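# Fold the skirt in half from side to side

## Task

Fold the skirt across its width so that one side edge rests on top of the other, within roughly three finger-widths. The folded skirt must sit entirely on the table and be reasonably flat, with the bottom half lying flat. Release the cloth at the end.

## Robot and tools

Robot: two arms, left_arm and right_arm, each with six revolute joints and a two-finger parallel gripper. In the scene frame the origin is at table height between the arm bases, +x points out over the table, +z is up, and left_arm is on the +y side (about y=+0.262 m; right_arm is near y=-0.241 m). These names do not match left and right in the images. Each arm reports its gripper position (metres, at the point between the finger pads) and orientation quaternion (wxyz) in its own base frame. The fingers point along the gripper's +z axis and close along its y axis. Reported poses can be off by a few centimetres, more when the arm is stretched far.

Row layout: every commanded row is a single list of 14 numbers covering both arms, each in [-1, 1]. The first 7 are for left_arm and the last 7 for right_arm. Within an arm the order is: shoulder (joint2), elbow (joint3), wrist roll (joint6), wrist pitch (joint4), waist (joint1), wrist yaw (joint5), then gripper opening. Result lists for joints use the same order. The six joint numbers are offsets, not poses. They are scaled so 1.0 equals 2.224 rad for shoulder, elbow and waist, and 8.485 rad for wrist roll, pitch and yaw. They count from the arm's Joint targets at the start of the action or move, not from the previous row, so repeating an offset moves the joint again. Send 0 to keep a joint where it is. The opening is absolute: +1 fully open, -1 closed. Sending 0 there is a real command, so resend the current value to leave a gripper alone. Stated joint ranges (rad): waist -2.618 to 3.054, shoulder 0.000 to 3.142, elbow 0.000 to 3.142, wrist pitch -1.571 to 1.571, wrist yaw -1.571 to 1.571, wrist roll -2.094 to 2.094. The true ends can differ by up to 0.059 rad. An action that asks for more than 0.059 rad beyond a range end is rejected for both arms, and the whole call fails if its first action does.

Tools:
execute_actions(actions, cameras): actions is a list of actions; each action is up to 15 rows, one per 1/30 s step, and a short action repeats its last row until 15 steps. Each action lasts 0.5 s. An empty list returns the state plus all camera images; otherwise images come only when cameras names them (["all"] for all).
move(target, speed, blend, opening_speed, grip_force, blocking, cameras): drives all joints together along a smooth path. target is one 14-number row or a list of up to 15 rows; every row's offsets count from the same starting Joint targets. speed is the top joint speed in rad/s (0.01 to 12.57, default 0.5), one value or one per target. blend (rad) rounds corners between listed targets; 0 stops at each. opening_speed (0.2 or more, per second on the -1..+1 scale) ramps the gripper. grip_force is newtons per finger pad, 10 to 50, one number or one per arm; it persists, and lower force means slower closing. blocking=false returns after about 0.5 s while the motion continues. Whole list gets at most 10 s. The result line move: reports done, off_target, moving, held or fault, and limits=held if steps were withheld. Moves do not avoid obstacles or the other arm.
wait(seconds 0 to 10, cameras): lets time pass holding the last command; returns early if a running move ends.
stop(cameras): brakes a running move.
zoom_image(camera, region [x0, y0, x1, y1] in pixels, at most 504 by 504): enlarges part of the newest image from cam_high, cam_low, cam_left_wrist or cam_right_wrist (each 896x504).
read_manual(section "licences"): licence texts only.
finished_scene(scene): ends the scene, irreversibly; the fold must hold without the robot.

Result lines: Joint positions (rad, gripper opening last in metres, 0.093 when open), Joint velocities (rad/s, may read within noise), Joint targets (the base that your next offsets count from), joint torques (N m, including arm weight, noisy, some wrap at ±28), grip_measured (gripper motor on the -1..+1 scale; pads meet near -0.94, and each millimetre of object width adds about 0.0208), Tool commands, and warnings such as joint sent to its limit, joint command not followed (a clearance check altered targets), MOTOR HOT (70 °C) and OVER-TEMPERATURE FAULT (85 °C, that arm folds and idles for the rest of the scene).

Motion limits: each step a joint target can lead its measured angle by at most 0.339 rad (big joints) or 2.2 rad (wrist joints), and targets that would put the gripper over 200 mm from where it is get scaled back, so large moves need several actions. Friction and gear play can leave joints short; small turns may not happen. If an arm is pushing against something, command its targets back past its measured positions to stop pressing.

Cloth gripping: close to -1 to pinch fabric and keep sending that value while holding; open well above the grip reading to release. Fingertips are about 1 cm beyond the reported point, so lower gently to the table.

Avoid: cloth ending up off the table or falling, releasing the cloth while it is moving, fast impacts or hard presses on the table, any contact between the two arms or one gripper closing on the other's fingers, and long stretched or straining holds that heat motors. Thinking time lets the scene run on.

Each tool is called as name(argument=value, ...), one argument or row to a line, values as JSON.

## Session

execute_actions(
  actions=[],
)

zoom_image(
  camera="cam_high",
  region=[250, 180, 650, 480],
)

Scene clock: 0.00 s.
left_arm: end_effector_position=(+0.3864, +0.0076, +0.0920) grip_measured=+1.000 end_effector_quat_wxyz=(+0.573, -0.003, +0.819, +0.018) | right_arm: end_effector_position=(+0.3730, -0.0592, +0.0812) grip_measured=+1.000 end_effector_quat_wxyz=(+0.565, +0.141, +0.805, -0.114)
Joint names: [shoulder, elbow, wrist roll, wrist pitch, waist, wrist yaw]
Joint positions: left_arm=[1.525 0.355 0.019 0.82 0.009 -0.024 0.093] | right_arm=[1.578 0.328 0.102 0.886 -0.006 0.345 0.093]
Joint velocities: within noise
Joint torques (N m): no reading
Heat: left arm: 40 °C; right arm: 34 °C.
Joint targets: left_arm=[1.514 0.368 0.012 0.820 0.010 -0.031] | right_arm=[1.567 0.340 0.096 0.889 -0.006 0.351]
Tool commands: left_gripper/opening=+1.0 right_gripper/opening=+1.0

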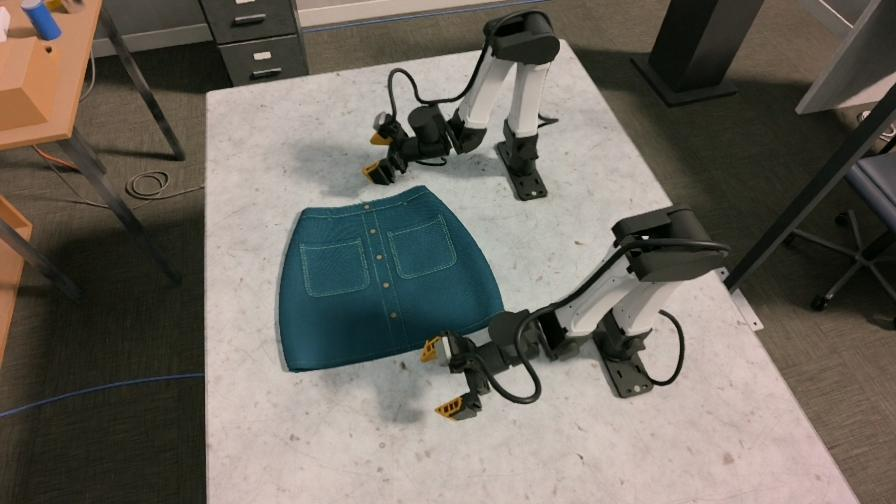

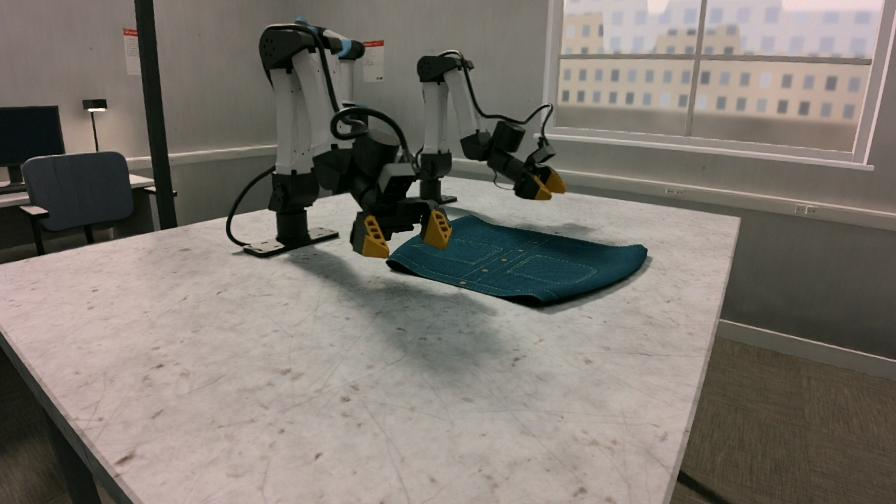

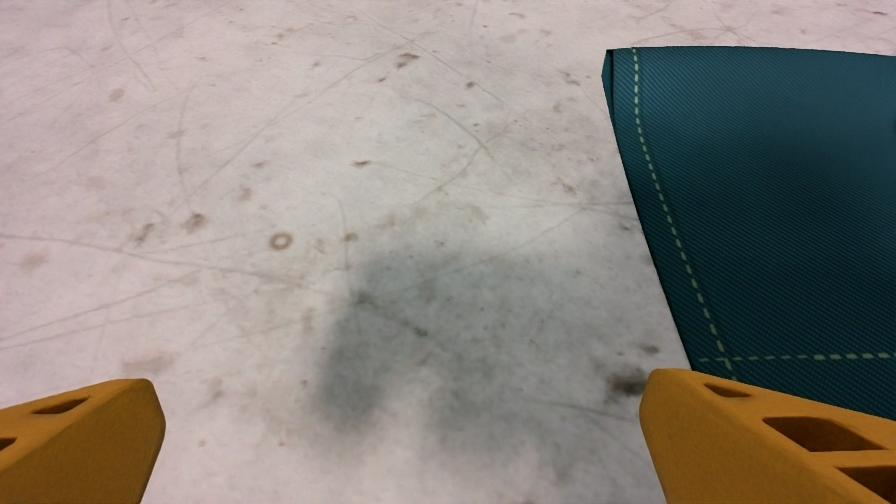

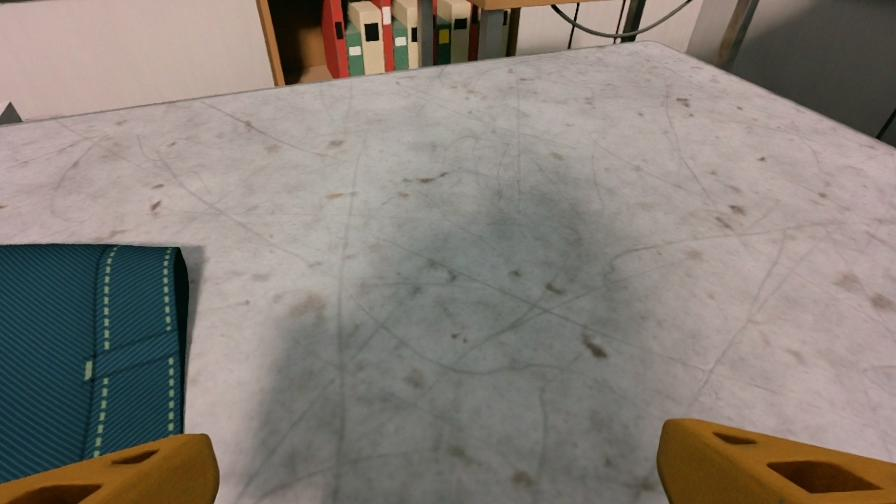

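Scaled by 1.260 from the camera's 896x504 image, which has a finer 1280x720 frame.

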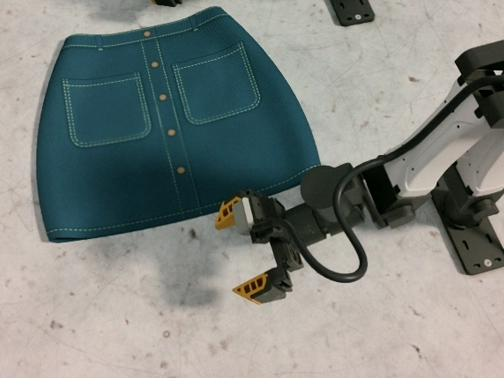

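move(
  target=[
    [-0.0513, 0.3741, 0.0471, -0.1556, -0.1574, 0.0037, 0.3, -0.0751, 0.3867, -0.1056, -0.1637, 0.0342, -0.0296, 0.3],
    [0.0214, 0.2929, 0.0973, -0.2166, -0.3192, 0.0037, 0.3, -0.0099, 0.2981, -0.2227, -0.2247, 0.0701, -0.0414, 0.3],
  ],
  speed=1.2,
  blend=[0.1, 0],
  cameras=["all"],
)

zoom_image(
  camera="cam_high",
  region=[260, 160, 560, 400],
)

Scene clock: 45.97 s.
left_arm: end_effector_position=(+0.2077, -0.1729, +0.0644) grip_measured=+0.303 end_effector_quat_wxyz=(+0.024, +0.690, +0.724, +0.008) | right_arm: end_effector_position=(+0.2634, +0.0331, +0.0653) grip_measured=+0.301 end_effector_quat_wxyz=(-0.010, +0.817, -0.576, +0.024)
Joint names: [shoulder, elbow, wrist roll, wrist pitch, waist, wrist yaw]
Joint positions: left_arm=[1.557 1.031 0.821 -0.996 -0.703 -0.013 0.06] | right_arm=[1.538 1.017 -1.777 -1.001 0.137 0.018 0.06]
Joint torques (N m): left_arm=[-3.93 4.68 0.11 0.33 0.24 0.02] | right_arm=[-4.25 3.75 -0.02 0.14 0.29 -0.25]
Heat: left arm: 44 °C; right arm: 39 °C.
Joint targets: left_arm=[1.562 1.020 0.838 -1.017 -0.700 0.001] | right_arm=[1.545 1.003 -1.793 -1.018 0.150 -0.001]
move: done

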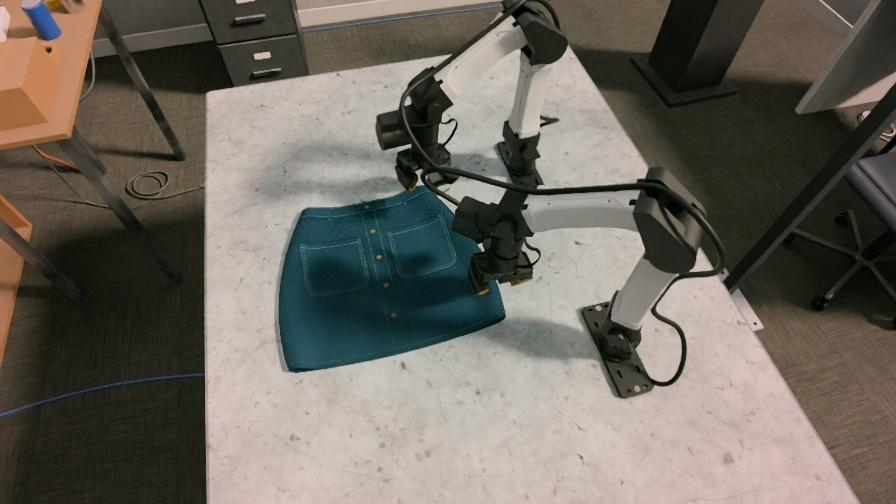

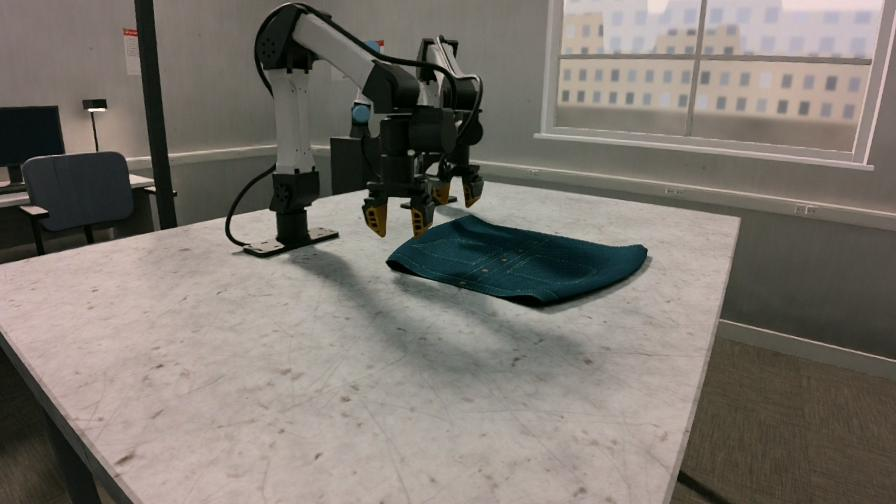

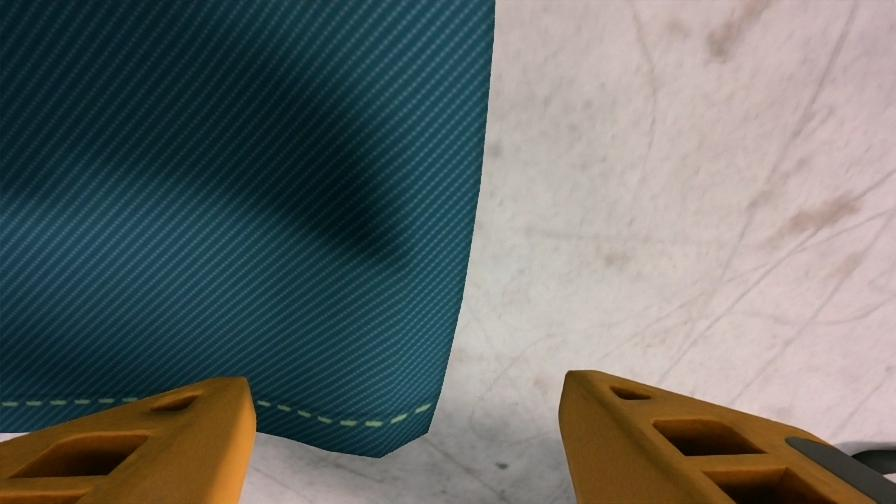

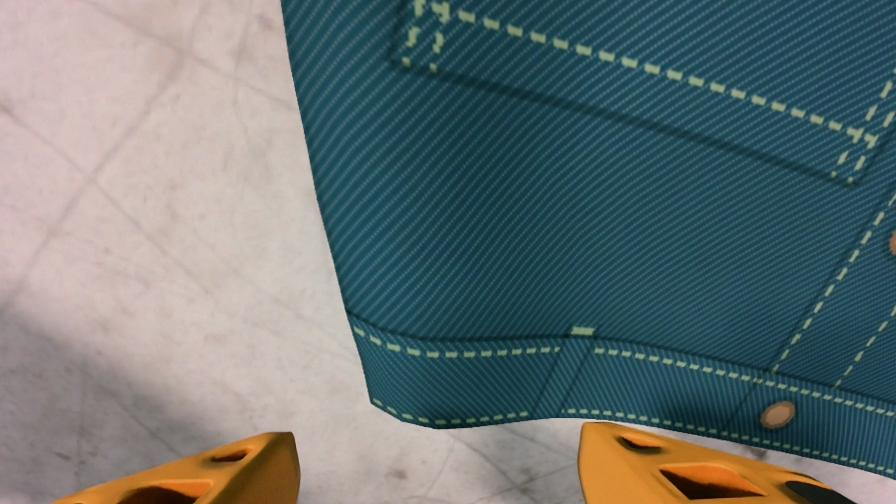

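Scaled by 1.680 from the camera's 896x504 image, which has a finer 1280x720 frame.

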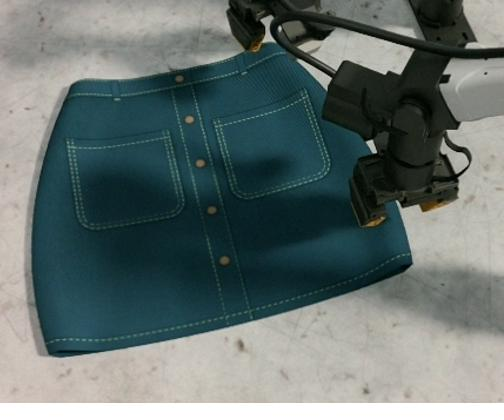

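move(
  target=[0.0144, -0.0431, 0.0250, 0.0149, 0.0297, 0, -0.19, 0.0084, -0.0491, -0.0150, 0.0151, -0.0018, 0, -0.19],
  speed=0.6,
  cameras=["cam_left_wrist", "cam_right_wrist"],
)

Scene clock: 80.30 s.
left_arm: end_effector_position=(+0.2060, -0.1490, +0.0336) grip_measured=-0.187 end_effector_quat_wxyz=(-0.004, +0.740, +0.672, +0.006) | right_arm: end_effector_position=(+0.2467, +0.0308, +0.0346) grip_measured=-0.189 end_effector_quat_wxyz=(+0.006, +0.852, -0.523, +0.007)
Joint names: [shoulder, elbow, wrist roll, wrist pitch, waist, wrist yaw]
Joint positions: left_arm=[1.589 0.935 1.033 -0.923 -0.635 -0.013 0.036] | right_arm=[1.556 0.906 -1.904 -0.916 0.137 0.018 0.036]
Joint torques (N m): left_arm=[-3.86 4.31 0.13 0.73 1.2 0.03] | right_arm=[-4.12 3.48 -0.01 0.47 0.14 -0.25]
Heat: left arm: 43 °C; right arm: 37 °C.
Joint targets: left_arm=[1.594 0.924 1.050 -0.891 -0.634 0.001] | right_arm=[1.563 0.894 -1.921 -0.890 0.146 -0.001]
move: done
Images, in order (width x height): cam_left_wrist 896x504, cam_right_wrist 896x504.

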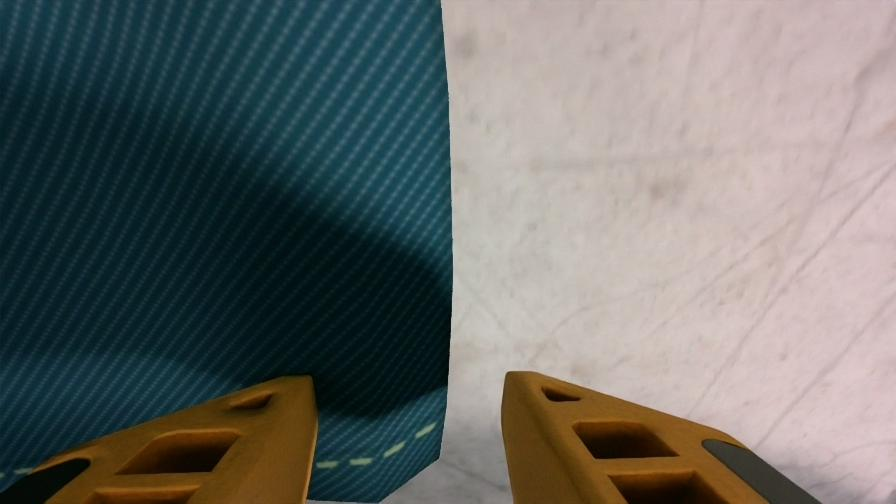

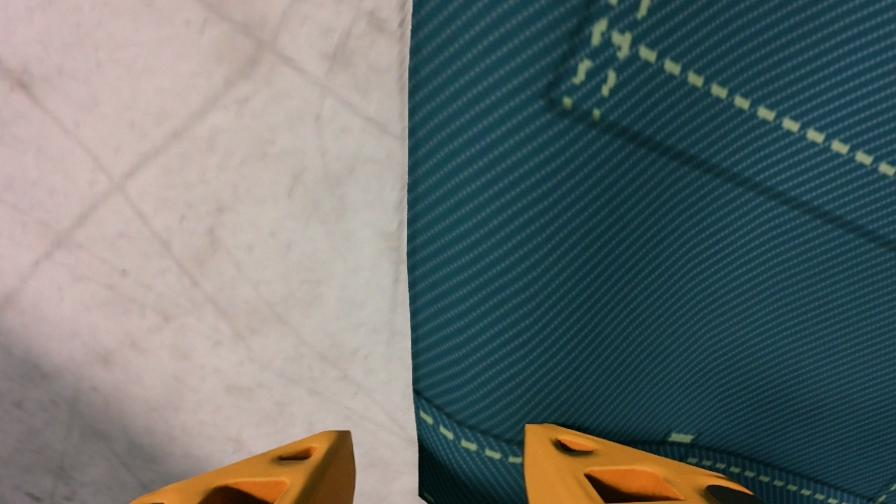

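move(
  target=[
    [0.0303, -0.0220, 0, 0.0138, 0, 0, -0.19, 0.0393, -0.0139, 0, 0.0138, 0.0045, 0, -0.19],
    [0.0303, -0.0220, 0, 0.0138, 0, 0, -1, 0.0393, -0.0139, 0, 0.0138, 0.0045, 0, -1],
  ],
  speed=0.2,
  opening_speed=0.5,
  cameras=["cam_left_wrist", "cam_right_wrist"],
)

Scene clock: 92.97 s.
left_arm: end_effector_position=(+0.2174, -0.1525, +0.0162) grip_measured=-0.984 end_effector_quat_wxyz=(+0.011, +0.743, +0.669, +0.016) | right_arm: end_effector_position=(+0.2585, +0.0354, +0.0130) grip_measured=-0.974 end_effector_quat_wxyz=(-0.003, +0.854, -0.520, +0.011)
Joint names: [shoulder, elbow, wrist roll, wrist pitch, waist, wrist yaw]
Joint positions: left_arm=[1.632 0.903 1.046 -0.814 -0.629 -0.027 0] | right_arm=[1.627 0.883 -1.904 -0.806 0.143 0.01 0]
Joint torques (N m): left_arm=[-2.28 2.65 0.09 0.9 0.69 0.14] | right_arm=[-3.07 2.66 -0.03 0.56 0.42 -0.16]
Heat: left arm: 43 °C; right arm: 37 °C.
Joint targets: left_arm=[1.661 0.875 1.050 -0.774 -0.634 0.001] | right_arm=[1.651 0.863 -1.921 -0.773 0.156 -0.001]
move: off_target (left_arm); target 2's new numbers were sent with left_arm's wrist pitch 0.083 rad from that target; left_arm: the wrist pitch is farthest, 0.040 rad from its target
Images, in order (width x height): cam_left_wrist 896x504, cam_right_wrist 896x504.

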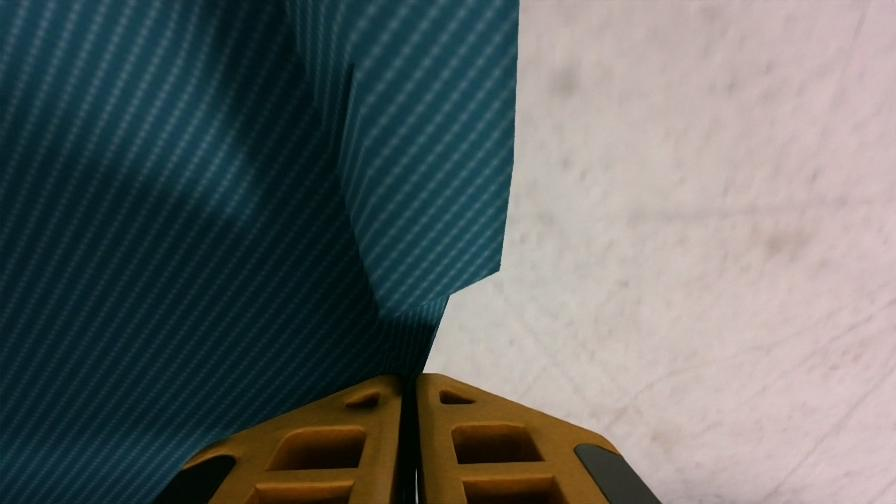

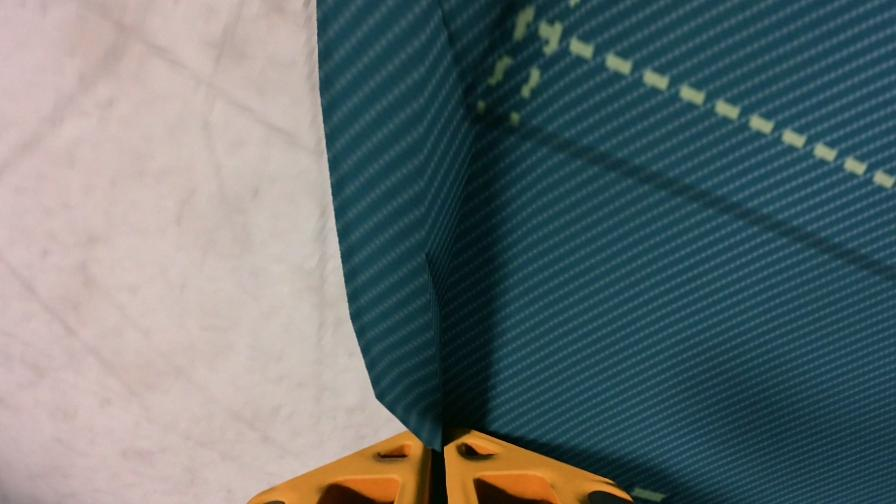

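move(
  target=[
    [-0.0278, 0.1780, 0.0012, -0.0504, 0.0375, 0, -1, -0.0338, 0.1322, 0.0084, -0.0399, -0.0076, 0, -1],
    [0.0498, 0.3725, 0.0047, -0.0704, 0.0882, 0, -1, 0.0247, 0.2741, 0.0260, -0.0535, -0.0157, 0, -1],
    [0.1692, 0.5614, 0.0082, -0.0698, 0.1328, 0, -1, 0.1228, 0.4225, 0.0449, -0.0572, -0.0238, 0, -1],
  ],
  speed=[0.4,0.45,0.45],
  blend=0.05,
  cameras=["all"],
)

Scene clock: 172.20 s.
left_arm: end_effector_position=(+0.4191, -0.1492, +0.1916) grip_measured=-0.985 end_effector_quat_wxyz=(+0.130, +0.658, +0.739, +0.055) | right_arm: end_effector_position=(+0.4005, +0.0469, +0.1459) grip_measured=-0.974 end_effector_quat_wxyz=(-0.066, +0.740, -0.666, +0.063)
Joint names: [shoulder, elbow, wrist roll, wrist pitch, waist, wrist yaw]
Joint positions: left_arm=[2.025 2.081 1.112 -1.343 -0.344 -0.004 0] | right_arm=[1.911 1.758 -1.556 -1.235 0.12 0.007 0]
Joint torques (N m): left_arm=[-7.3 10.37 0.11 0.82 1.17 0.01] | right_arm=[-7.16 8.65 0.24 0.38 -0.87 -0.16]
Heat: left arm: 42 °C; right arm: 37 °C.
Joint targets: left_arm=[2.038 2.124 1.120 -1.366 -0.339 0.001] | right_arm=[1.924 1.803 -1.540 -1.258 0.103 -0.001]
move: off_target (left_arm, right_arm); left_arm: the elbow is farthest, 0.043 rad from its target; right_arm: the elbow is farthest, 0.045 rad from its target

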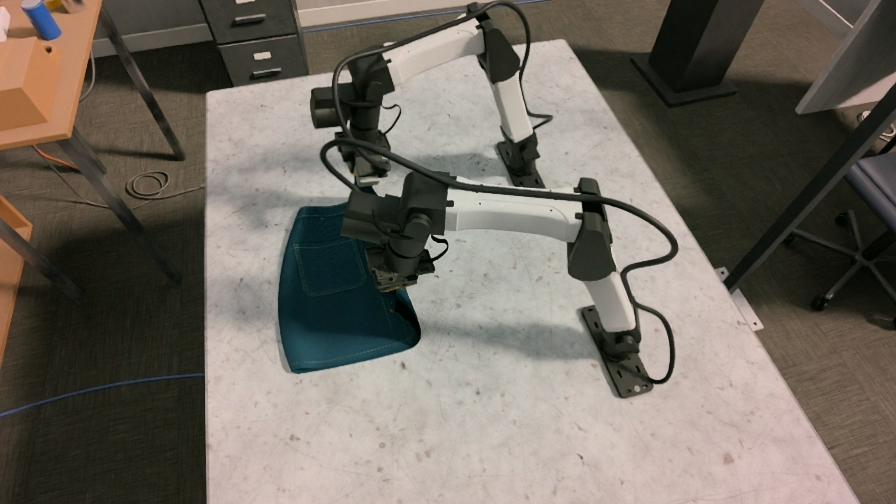

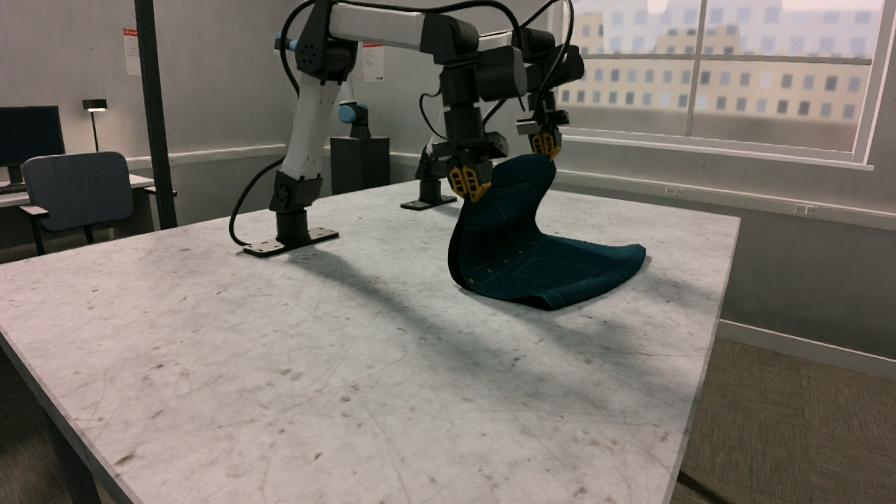

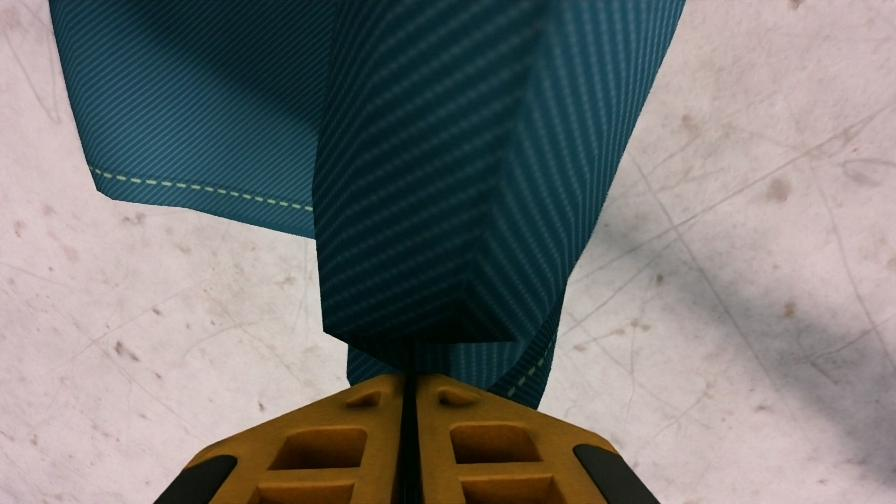

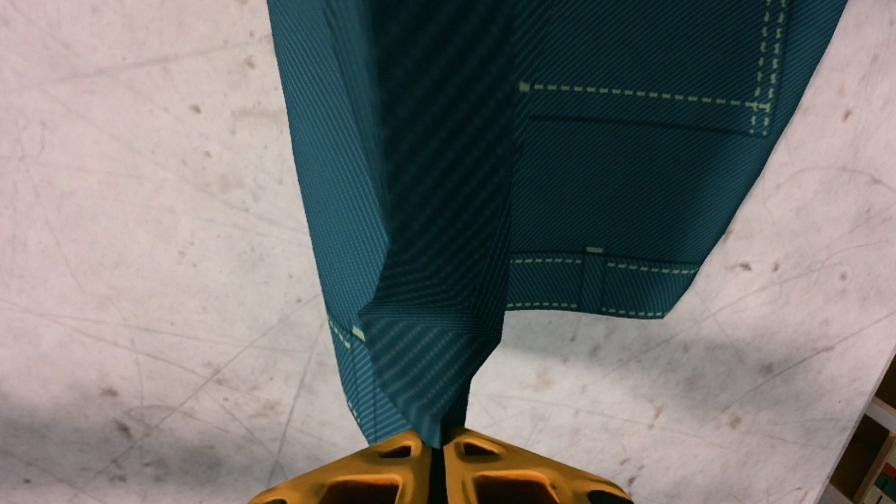

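move(
  target=[
    [0.1241, 0.1011, 0.0035, 0.0214, 0.0293, 0, -1, 0.1061, 0.1182, 0.0165, 0.0061, -0.0054, 0, -1],
    [0.2064, 0.1256, 0.0071, 0.0542, 0.0449, 0, -1, 0.1665, 0.1221, 0.0330, 0.0327, -0.0085, 0, -1],
    [0.2310, 0.0586, 0.0094, 0.0876, 0.0507, 0, -1, 0.1769, 0.0588, 0.0466, 0.0615, -0.0094, 0, -1],
  ],
  speed=0.4,
  blend=0.05,
  cameras=["all"],
)

Scene clock: 191.60 s.
left_arm: end_effector_position=(+0.6132, -0.1465, +0.0591) grip_measured=-0.985 end_effector_quat_wxyz=(+0.269, +0.623, +0.720, +0.145) | right_arm: end_effector_position=(+0.5464, +0.0507, +0.0618) grip_measured=-0.975 end_effector_quat_wxyz=(+0.183, -0.573, +0.790, -0.113)
Joint names: [shoulder, elbow, wrist roll, wrist pitch, waist, wrist yaw]
Joint positions: left_arm=[2.537 2.268 1.192 -0.68 -0.238 -0.012 0] | right_arm=[2.302 1.949 -1.162 -0.785 0.095 0.009 0]
Joint torques (N m): left_arm=[-10.88 5.74 0.11 2.3 1.18 0] | right_arm=[-10.29 4.44 0.24 1.58 -0.64 -0.16]
Heat: left arm: 48 °C; right arm: 41 °C.
Joint targets: left_arm=[2.551 2.254 1.199 -0.623 -0.226 0.001] | right_arm=[2.317 1.933 -1.144 -0.736 0.082 -0.001]
move: off_target (left_arm, right_arm); left_arm: the wrist pitch is farthest, 0.058 rad from its target; right_arm: the wrist pitch is farthest, 0.048 rad from its target

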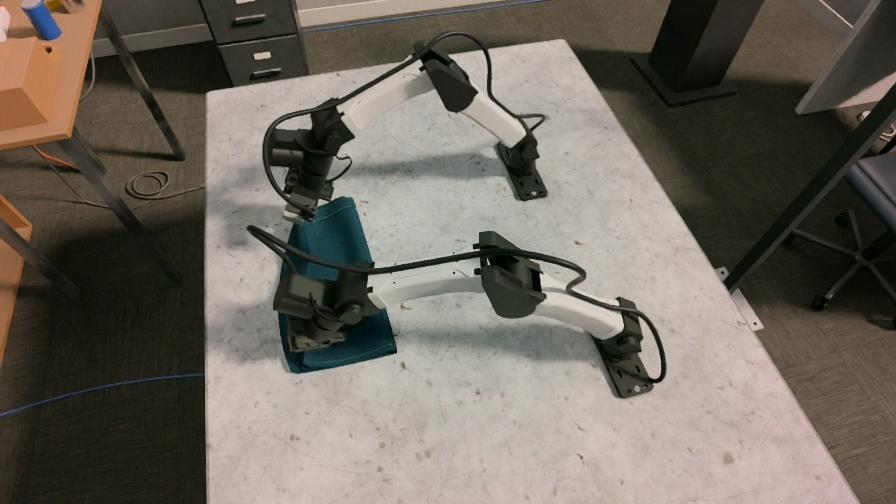

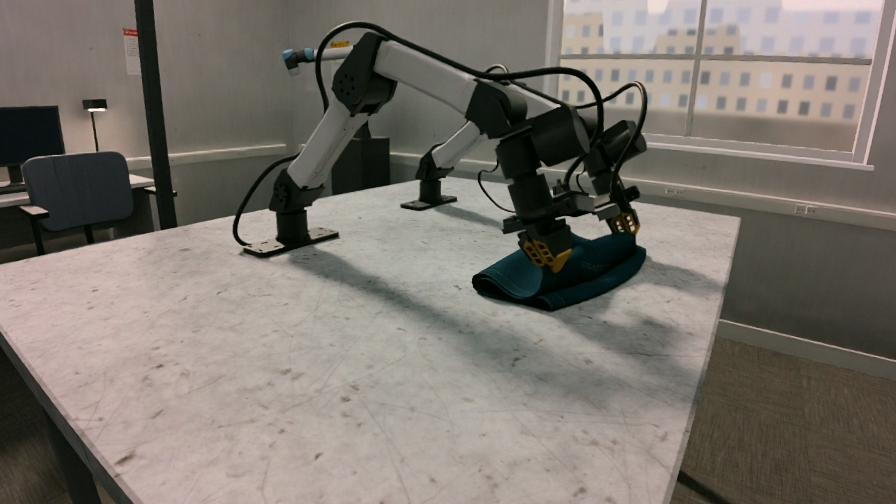

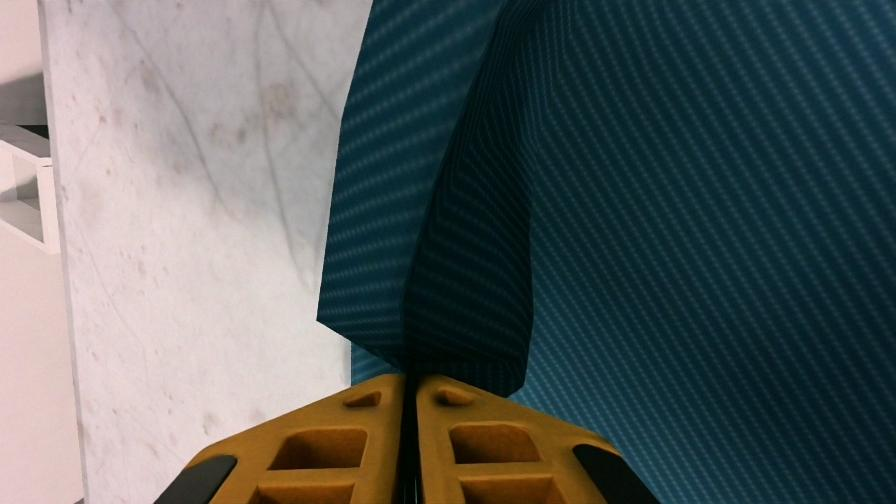

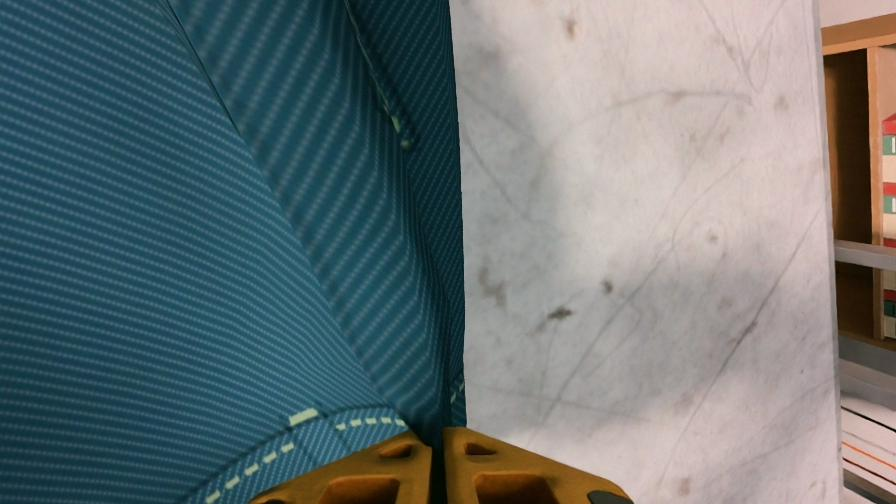

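move(
  target=[0.0415, 0.0120, 0, 0.0077, 0.0045, 0, -1, 0.0322, -0.0126, 0, 0.0118, -0.0103, 0, -1],
  speed=0.2,
  cameras=["all"],
)

Scene clock: 220.80 s.
left_arm: end_effector_position=(+0.6275, -0.1491, +0.0332) grip_measured=-0.985 end_effector_quat_wxyz=(+0.285, +0.619, +0.717, +0.148) | right_arm: end_effector_position=(+0.5582, +0.0406, +0.0278) grip_measured=-0.975 end_effector_quat_wxyz=(+0.186, -0.565, +0.795, -0.117)
Joint names: [shoulder, elbow, wrist roll, wrist pitch, waist, wrist yaw]
Joint positions: left_arm=[2.602 2.268 1.192 -0.584 -0.233 0 0] | right_arm=[2.368 1.923 -1.162 -0.683 0.075 0.009 0]
Joint torques (N m): left_arm=[-8.98 8.38 0.1 2.02 1.61 0.01] | right_arm=[-10.24 4.22 0.24 1.58 -0.77 -0.16]
Heat: left arm: 65 °C; right arm: 41 °C.
Joint targets: left_arm=[2.644 2.281 1.199 -0.558 -0.216 0.001] | right_arm=[2.389 1.905 -1.144 -0.636 0.060 -0.001]
move: off_target (left_arm, right_arm); left_arm: the shoulder is farthest, 0.042 rad from its target; right_arm: the wrist pitch is farthest, 0.047 rad from its target

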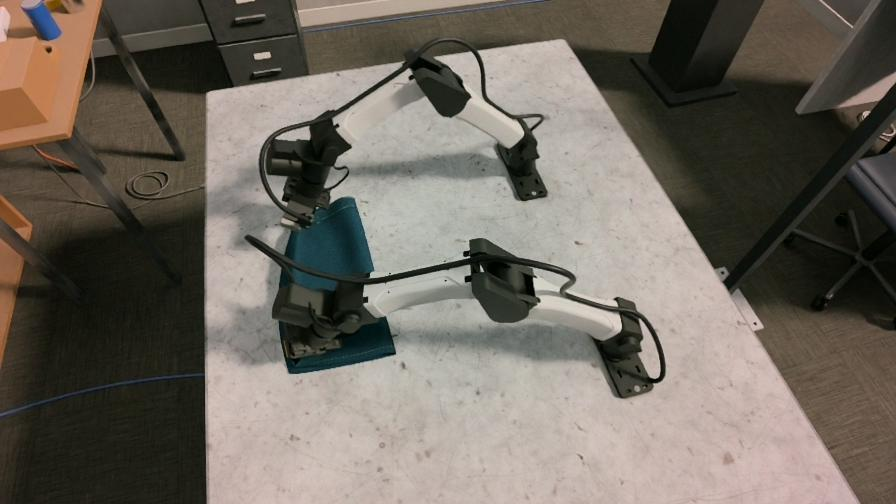

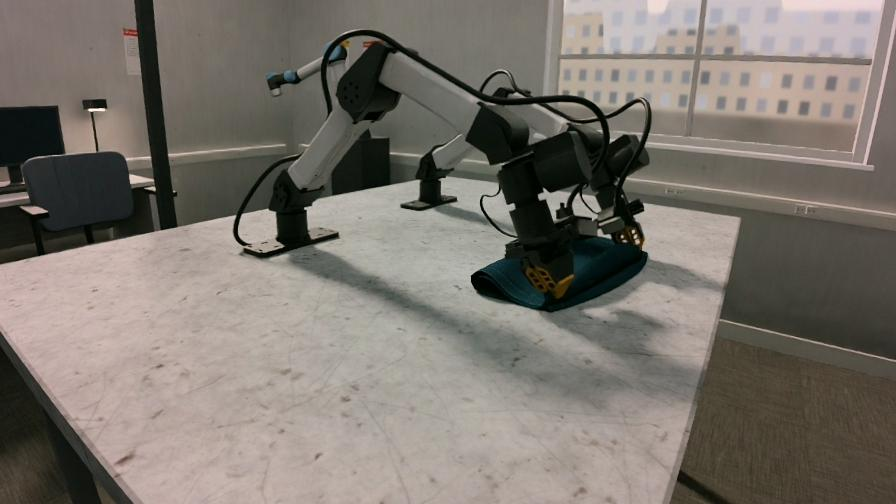

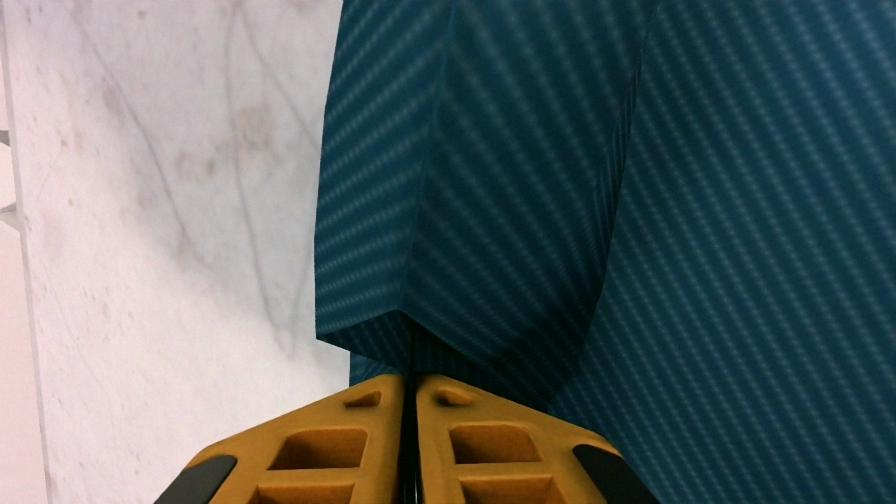

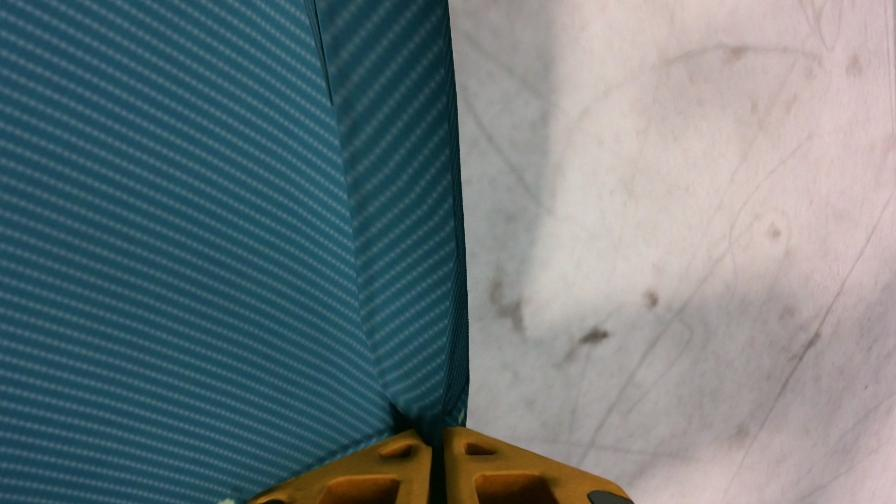

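move(
  target=[
    [0.0202, 0.009, 0, 0, 0, 0, -1, 0.009, 0, 0, 0, 0, 0, -1],
    [0.0202, 0.009, 0, 0, 0, 0, -0.35, 0.009, 0, 0, 0, 0, 0, -0.35],
  ],
  speed=0.2,
  opening_speed=0.8,
  cameras=["cam_left_wrist","cam_right_wrist","cam_low"],
)

Scene clock: 237.03 s.
left_arm: end_effector_position=(+0.6475, -0.1475, +0.0380) grip_measured=-0.353 end_effector_quat_wxyz=(+0.315, +0.607, +0.709, +0.172) | right_arm: end_effector_position=(+0.5654, +0.0385, +0.0235) grip_measured=-0.352 end_effector_quat_wxyz=(+0.195, -0.561, +0.795, -0.123)
Joint names: [shoulder, elbow, wrist roll, wrist pitch, waist, wrist yaw]
Joint positions: left_arm=[2.632 2.295 1.194 -0.499 -0.227 -0.012 0.028] | right_arm=[2.383 1.923 -1.16 -0.645 0.071 0.009 0.028]
Joint torques (N m): left_arm=[-7.98 7.82 0.08 1.31 1.2 0] | right_arm=[-9.87 4.15 0.25 1.29 -0.8 -0.15]
Heat: left arm: 60 °C; right arm: 41 °C.
Joint targets: left_arm=[2.689 2.301 1.199 -0.558 -0.216 0.001] | right_arm=[2.409 1.905 -1.144 -0.636 0.060 -0.001]
move: off_target (left_arm); target 2's new numbers were sent with left_arm's shoulder 0.060 rad from that target; left_arm: the wrist pitch is farthest, 0.059 rad from its target
Images, in order (width x height): cam_low 896x504, cam_left_wrist 896x504, cam_right_wrist 896x504.

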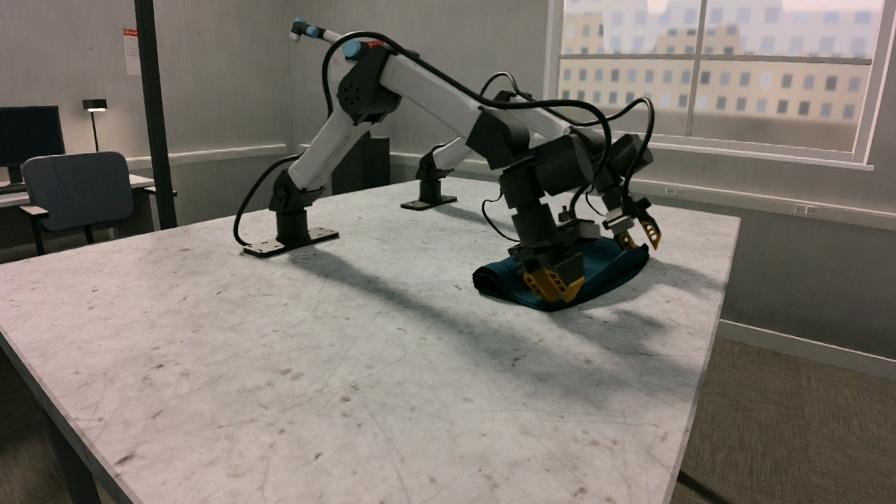

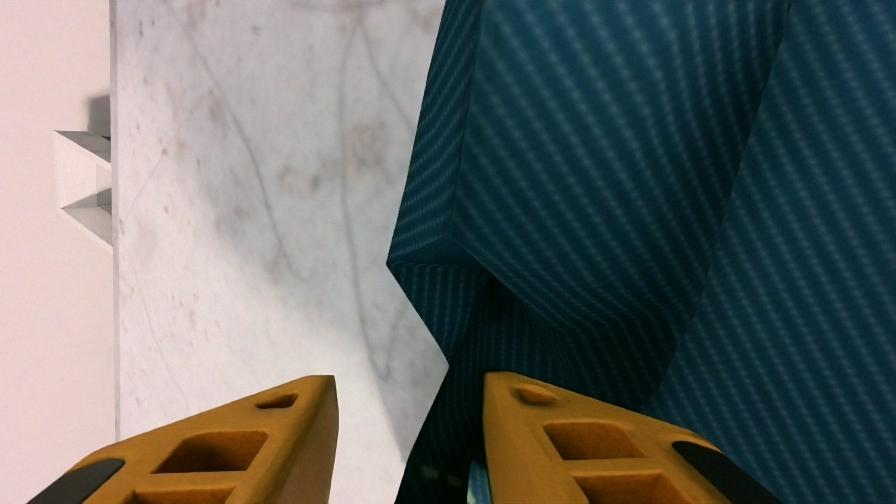

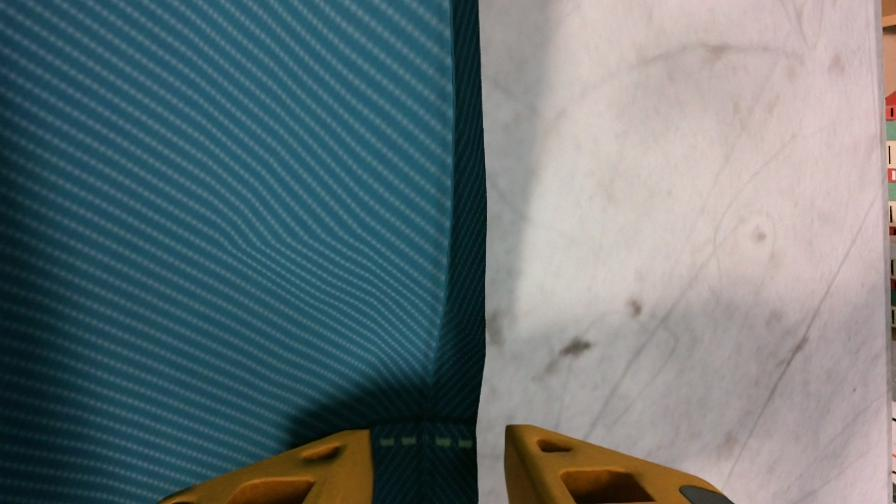

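move(
  target=[-0.09, 0.0, 0, 0.0, 0, 0, -0.35, -0.085, 0, 0, 0, 0, 0, -0.35],
  speed=0.3,
  cameras=["all"],
)

zoom_image(
  camera="cam_high",
  region=[250, 160, 450, 400],
)

zoom_image(
  camera="cam_low",
  region=[450, 200, 680, 320],
)

Scene clock: 253.83 s.
left_arm: end_effector_position=(+0.6493, -0.1479, +0.1014) grip_measured=-0.352 end_effector_quat_wxyz=(+0.351, +0.596, +0.697, +0.190) | right_arm: end_effector_position=(+0.5721, +0.0390, +0.0931) grip_measured=-0.351 end_effector_quat_wxyz=(+0.247, -0.551, +0.782, -0.155)
Joint names: [shoulder, elbow, wrist roll, wrist pitch, waist, wrist yaw]
Joint positions: left_arm=[2.53 2.294 1.194 -0.513 -0.227 -0.012 0.028] | right_arm=[2.256 1.922 -1.16 -0.645 0.071 0.009 0.028]
Joint torques (N m): left_arm=[-15.49 7.9 0.08 1.55 1.18 0] | right_arm=[-14.8 4.59 0.25 1.47 -0.77 -0.14]
Heat: left arm: 63 °C; right arm: 45 °C.
Joint targets: left_arm=[2.488 2.301 1.199 -0.558 -0.216 0.001] | right_arm=[2.220 1.905 -1.144 -0.636 0.060 -0.001]
move: off_target (left_arm, right_arm); left_arm: the wrist pitch is farthest, 0.045 rad from its target; right_arm: the shoulder is farthest, 0.036 rad from its target

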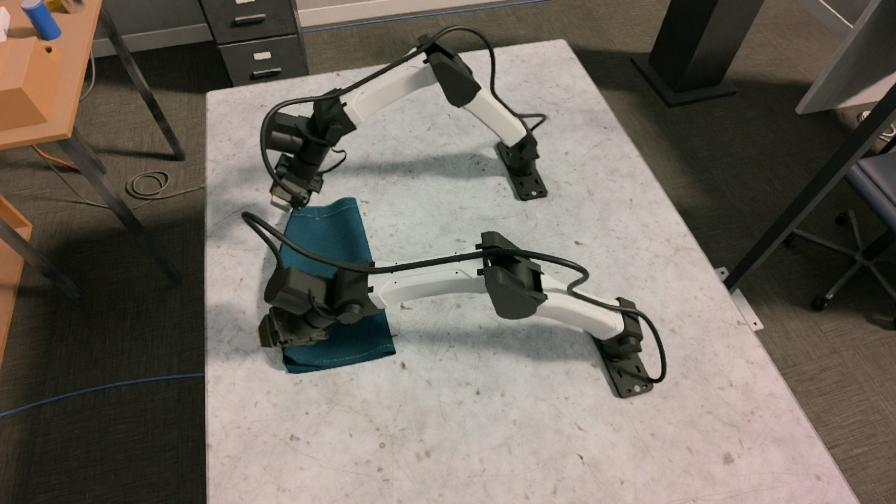

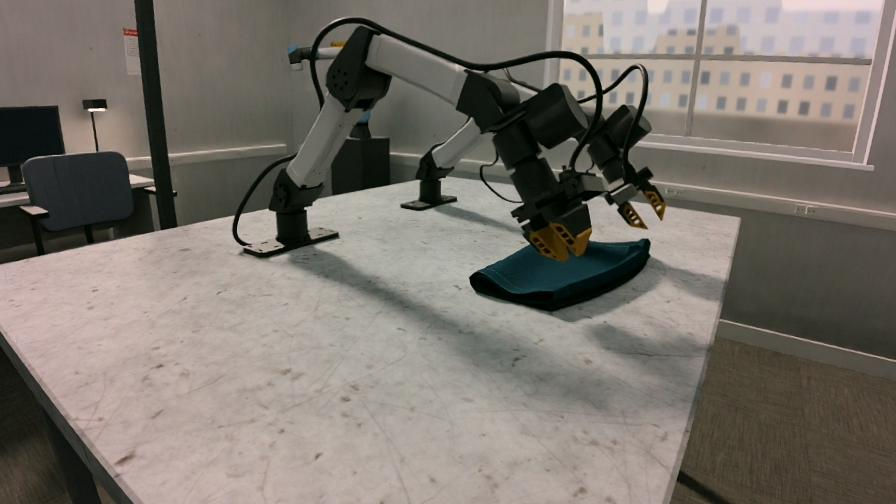

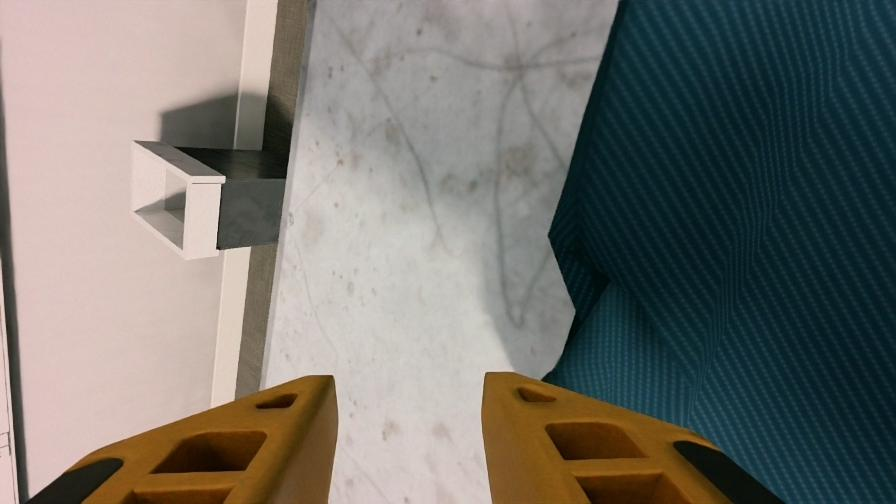

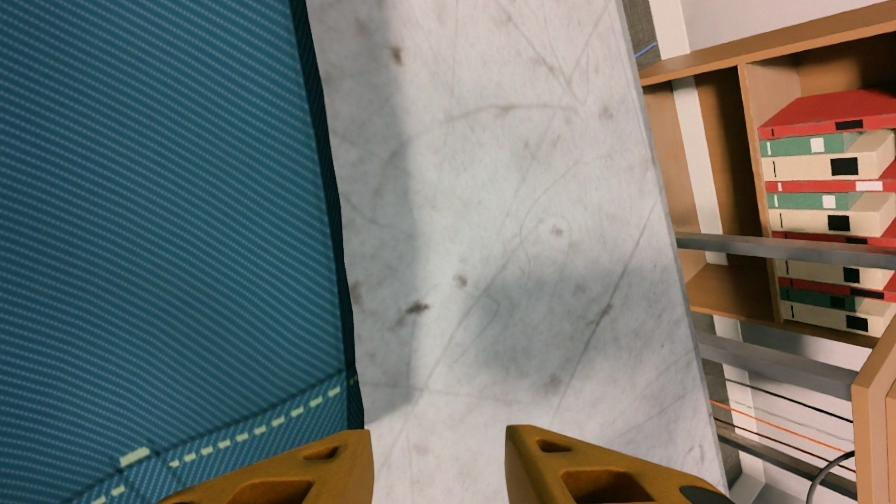

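Scaled by 2.100 from the camera's 896x504 image, which has a finer 1280x720 frame.

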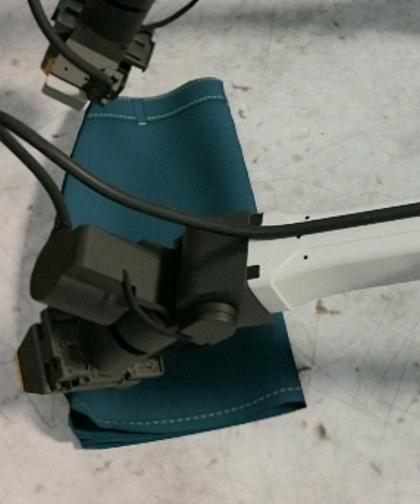

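Scaled by 2.191 from the camera's 896x504 image, which has a finer 1280x720 frame.

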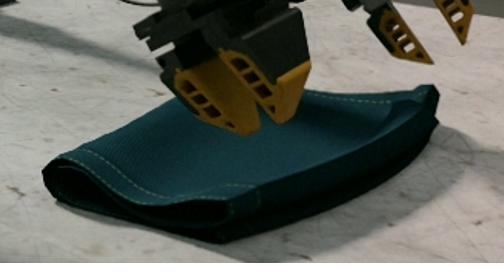

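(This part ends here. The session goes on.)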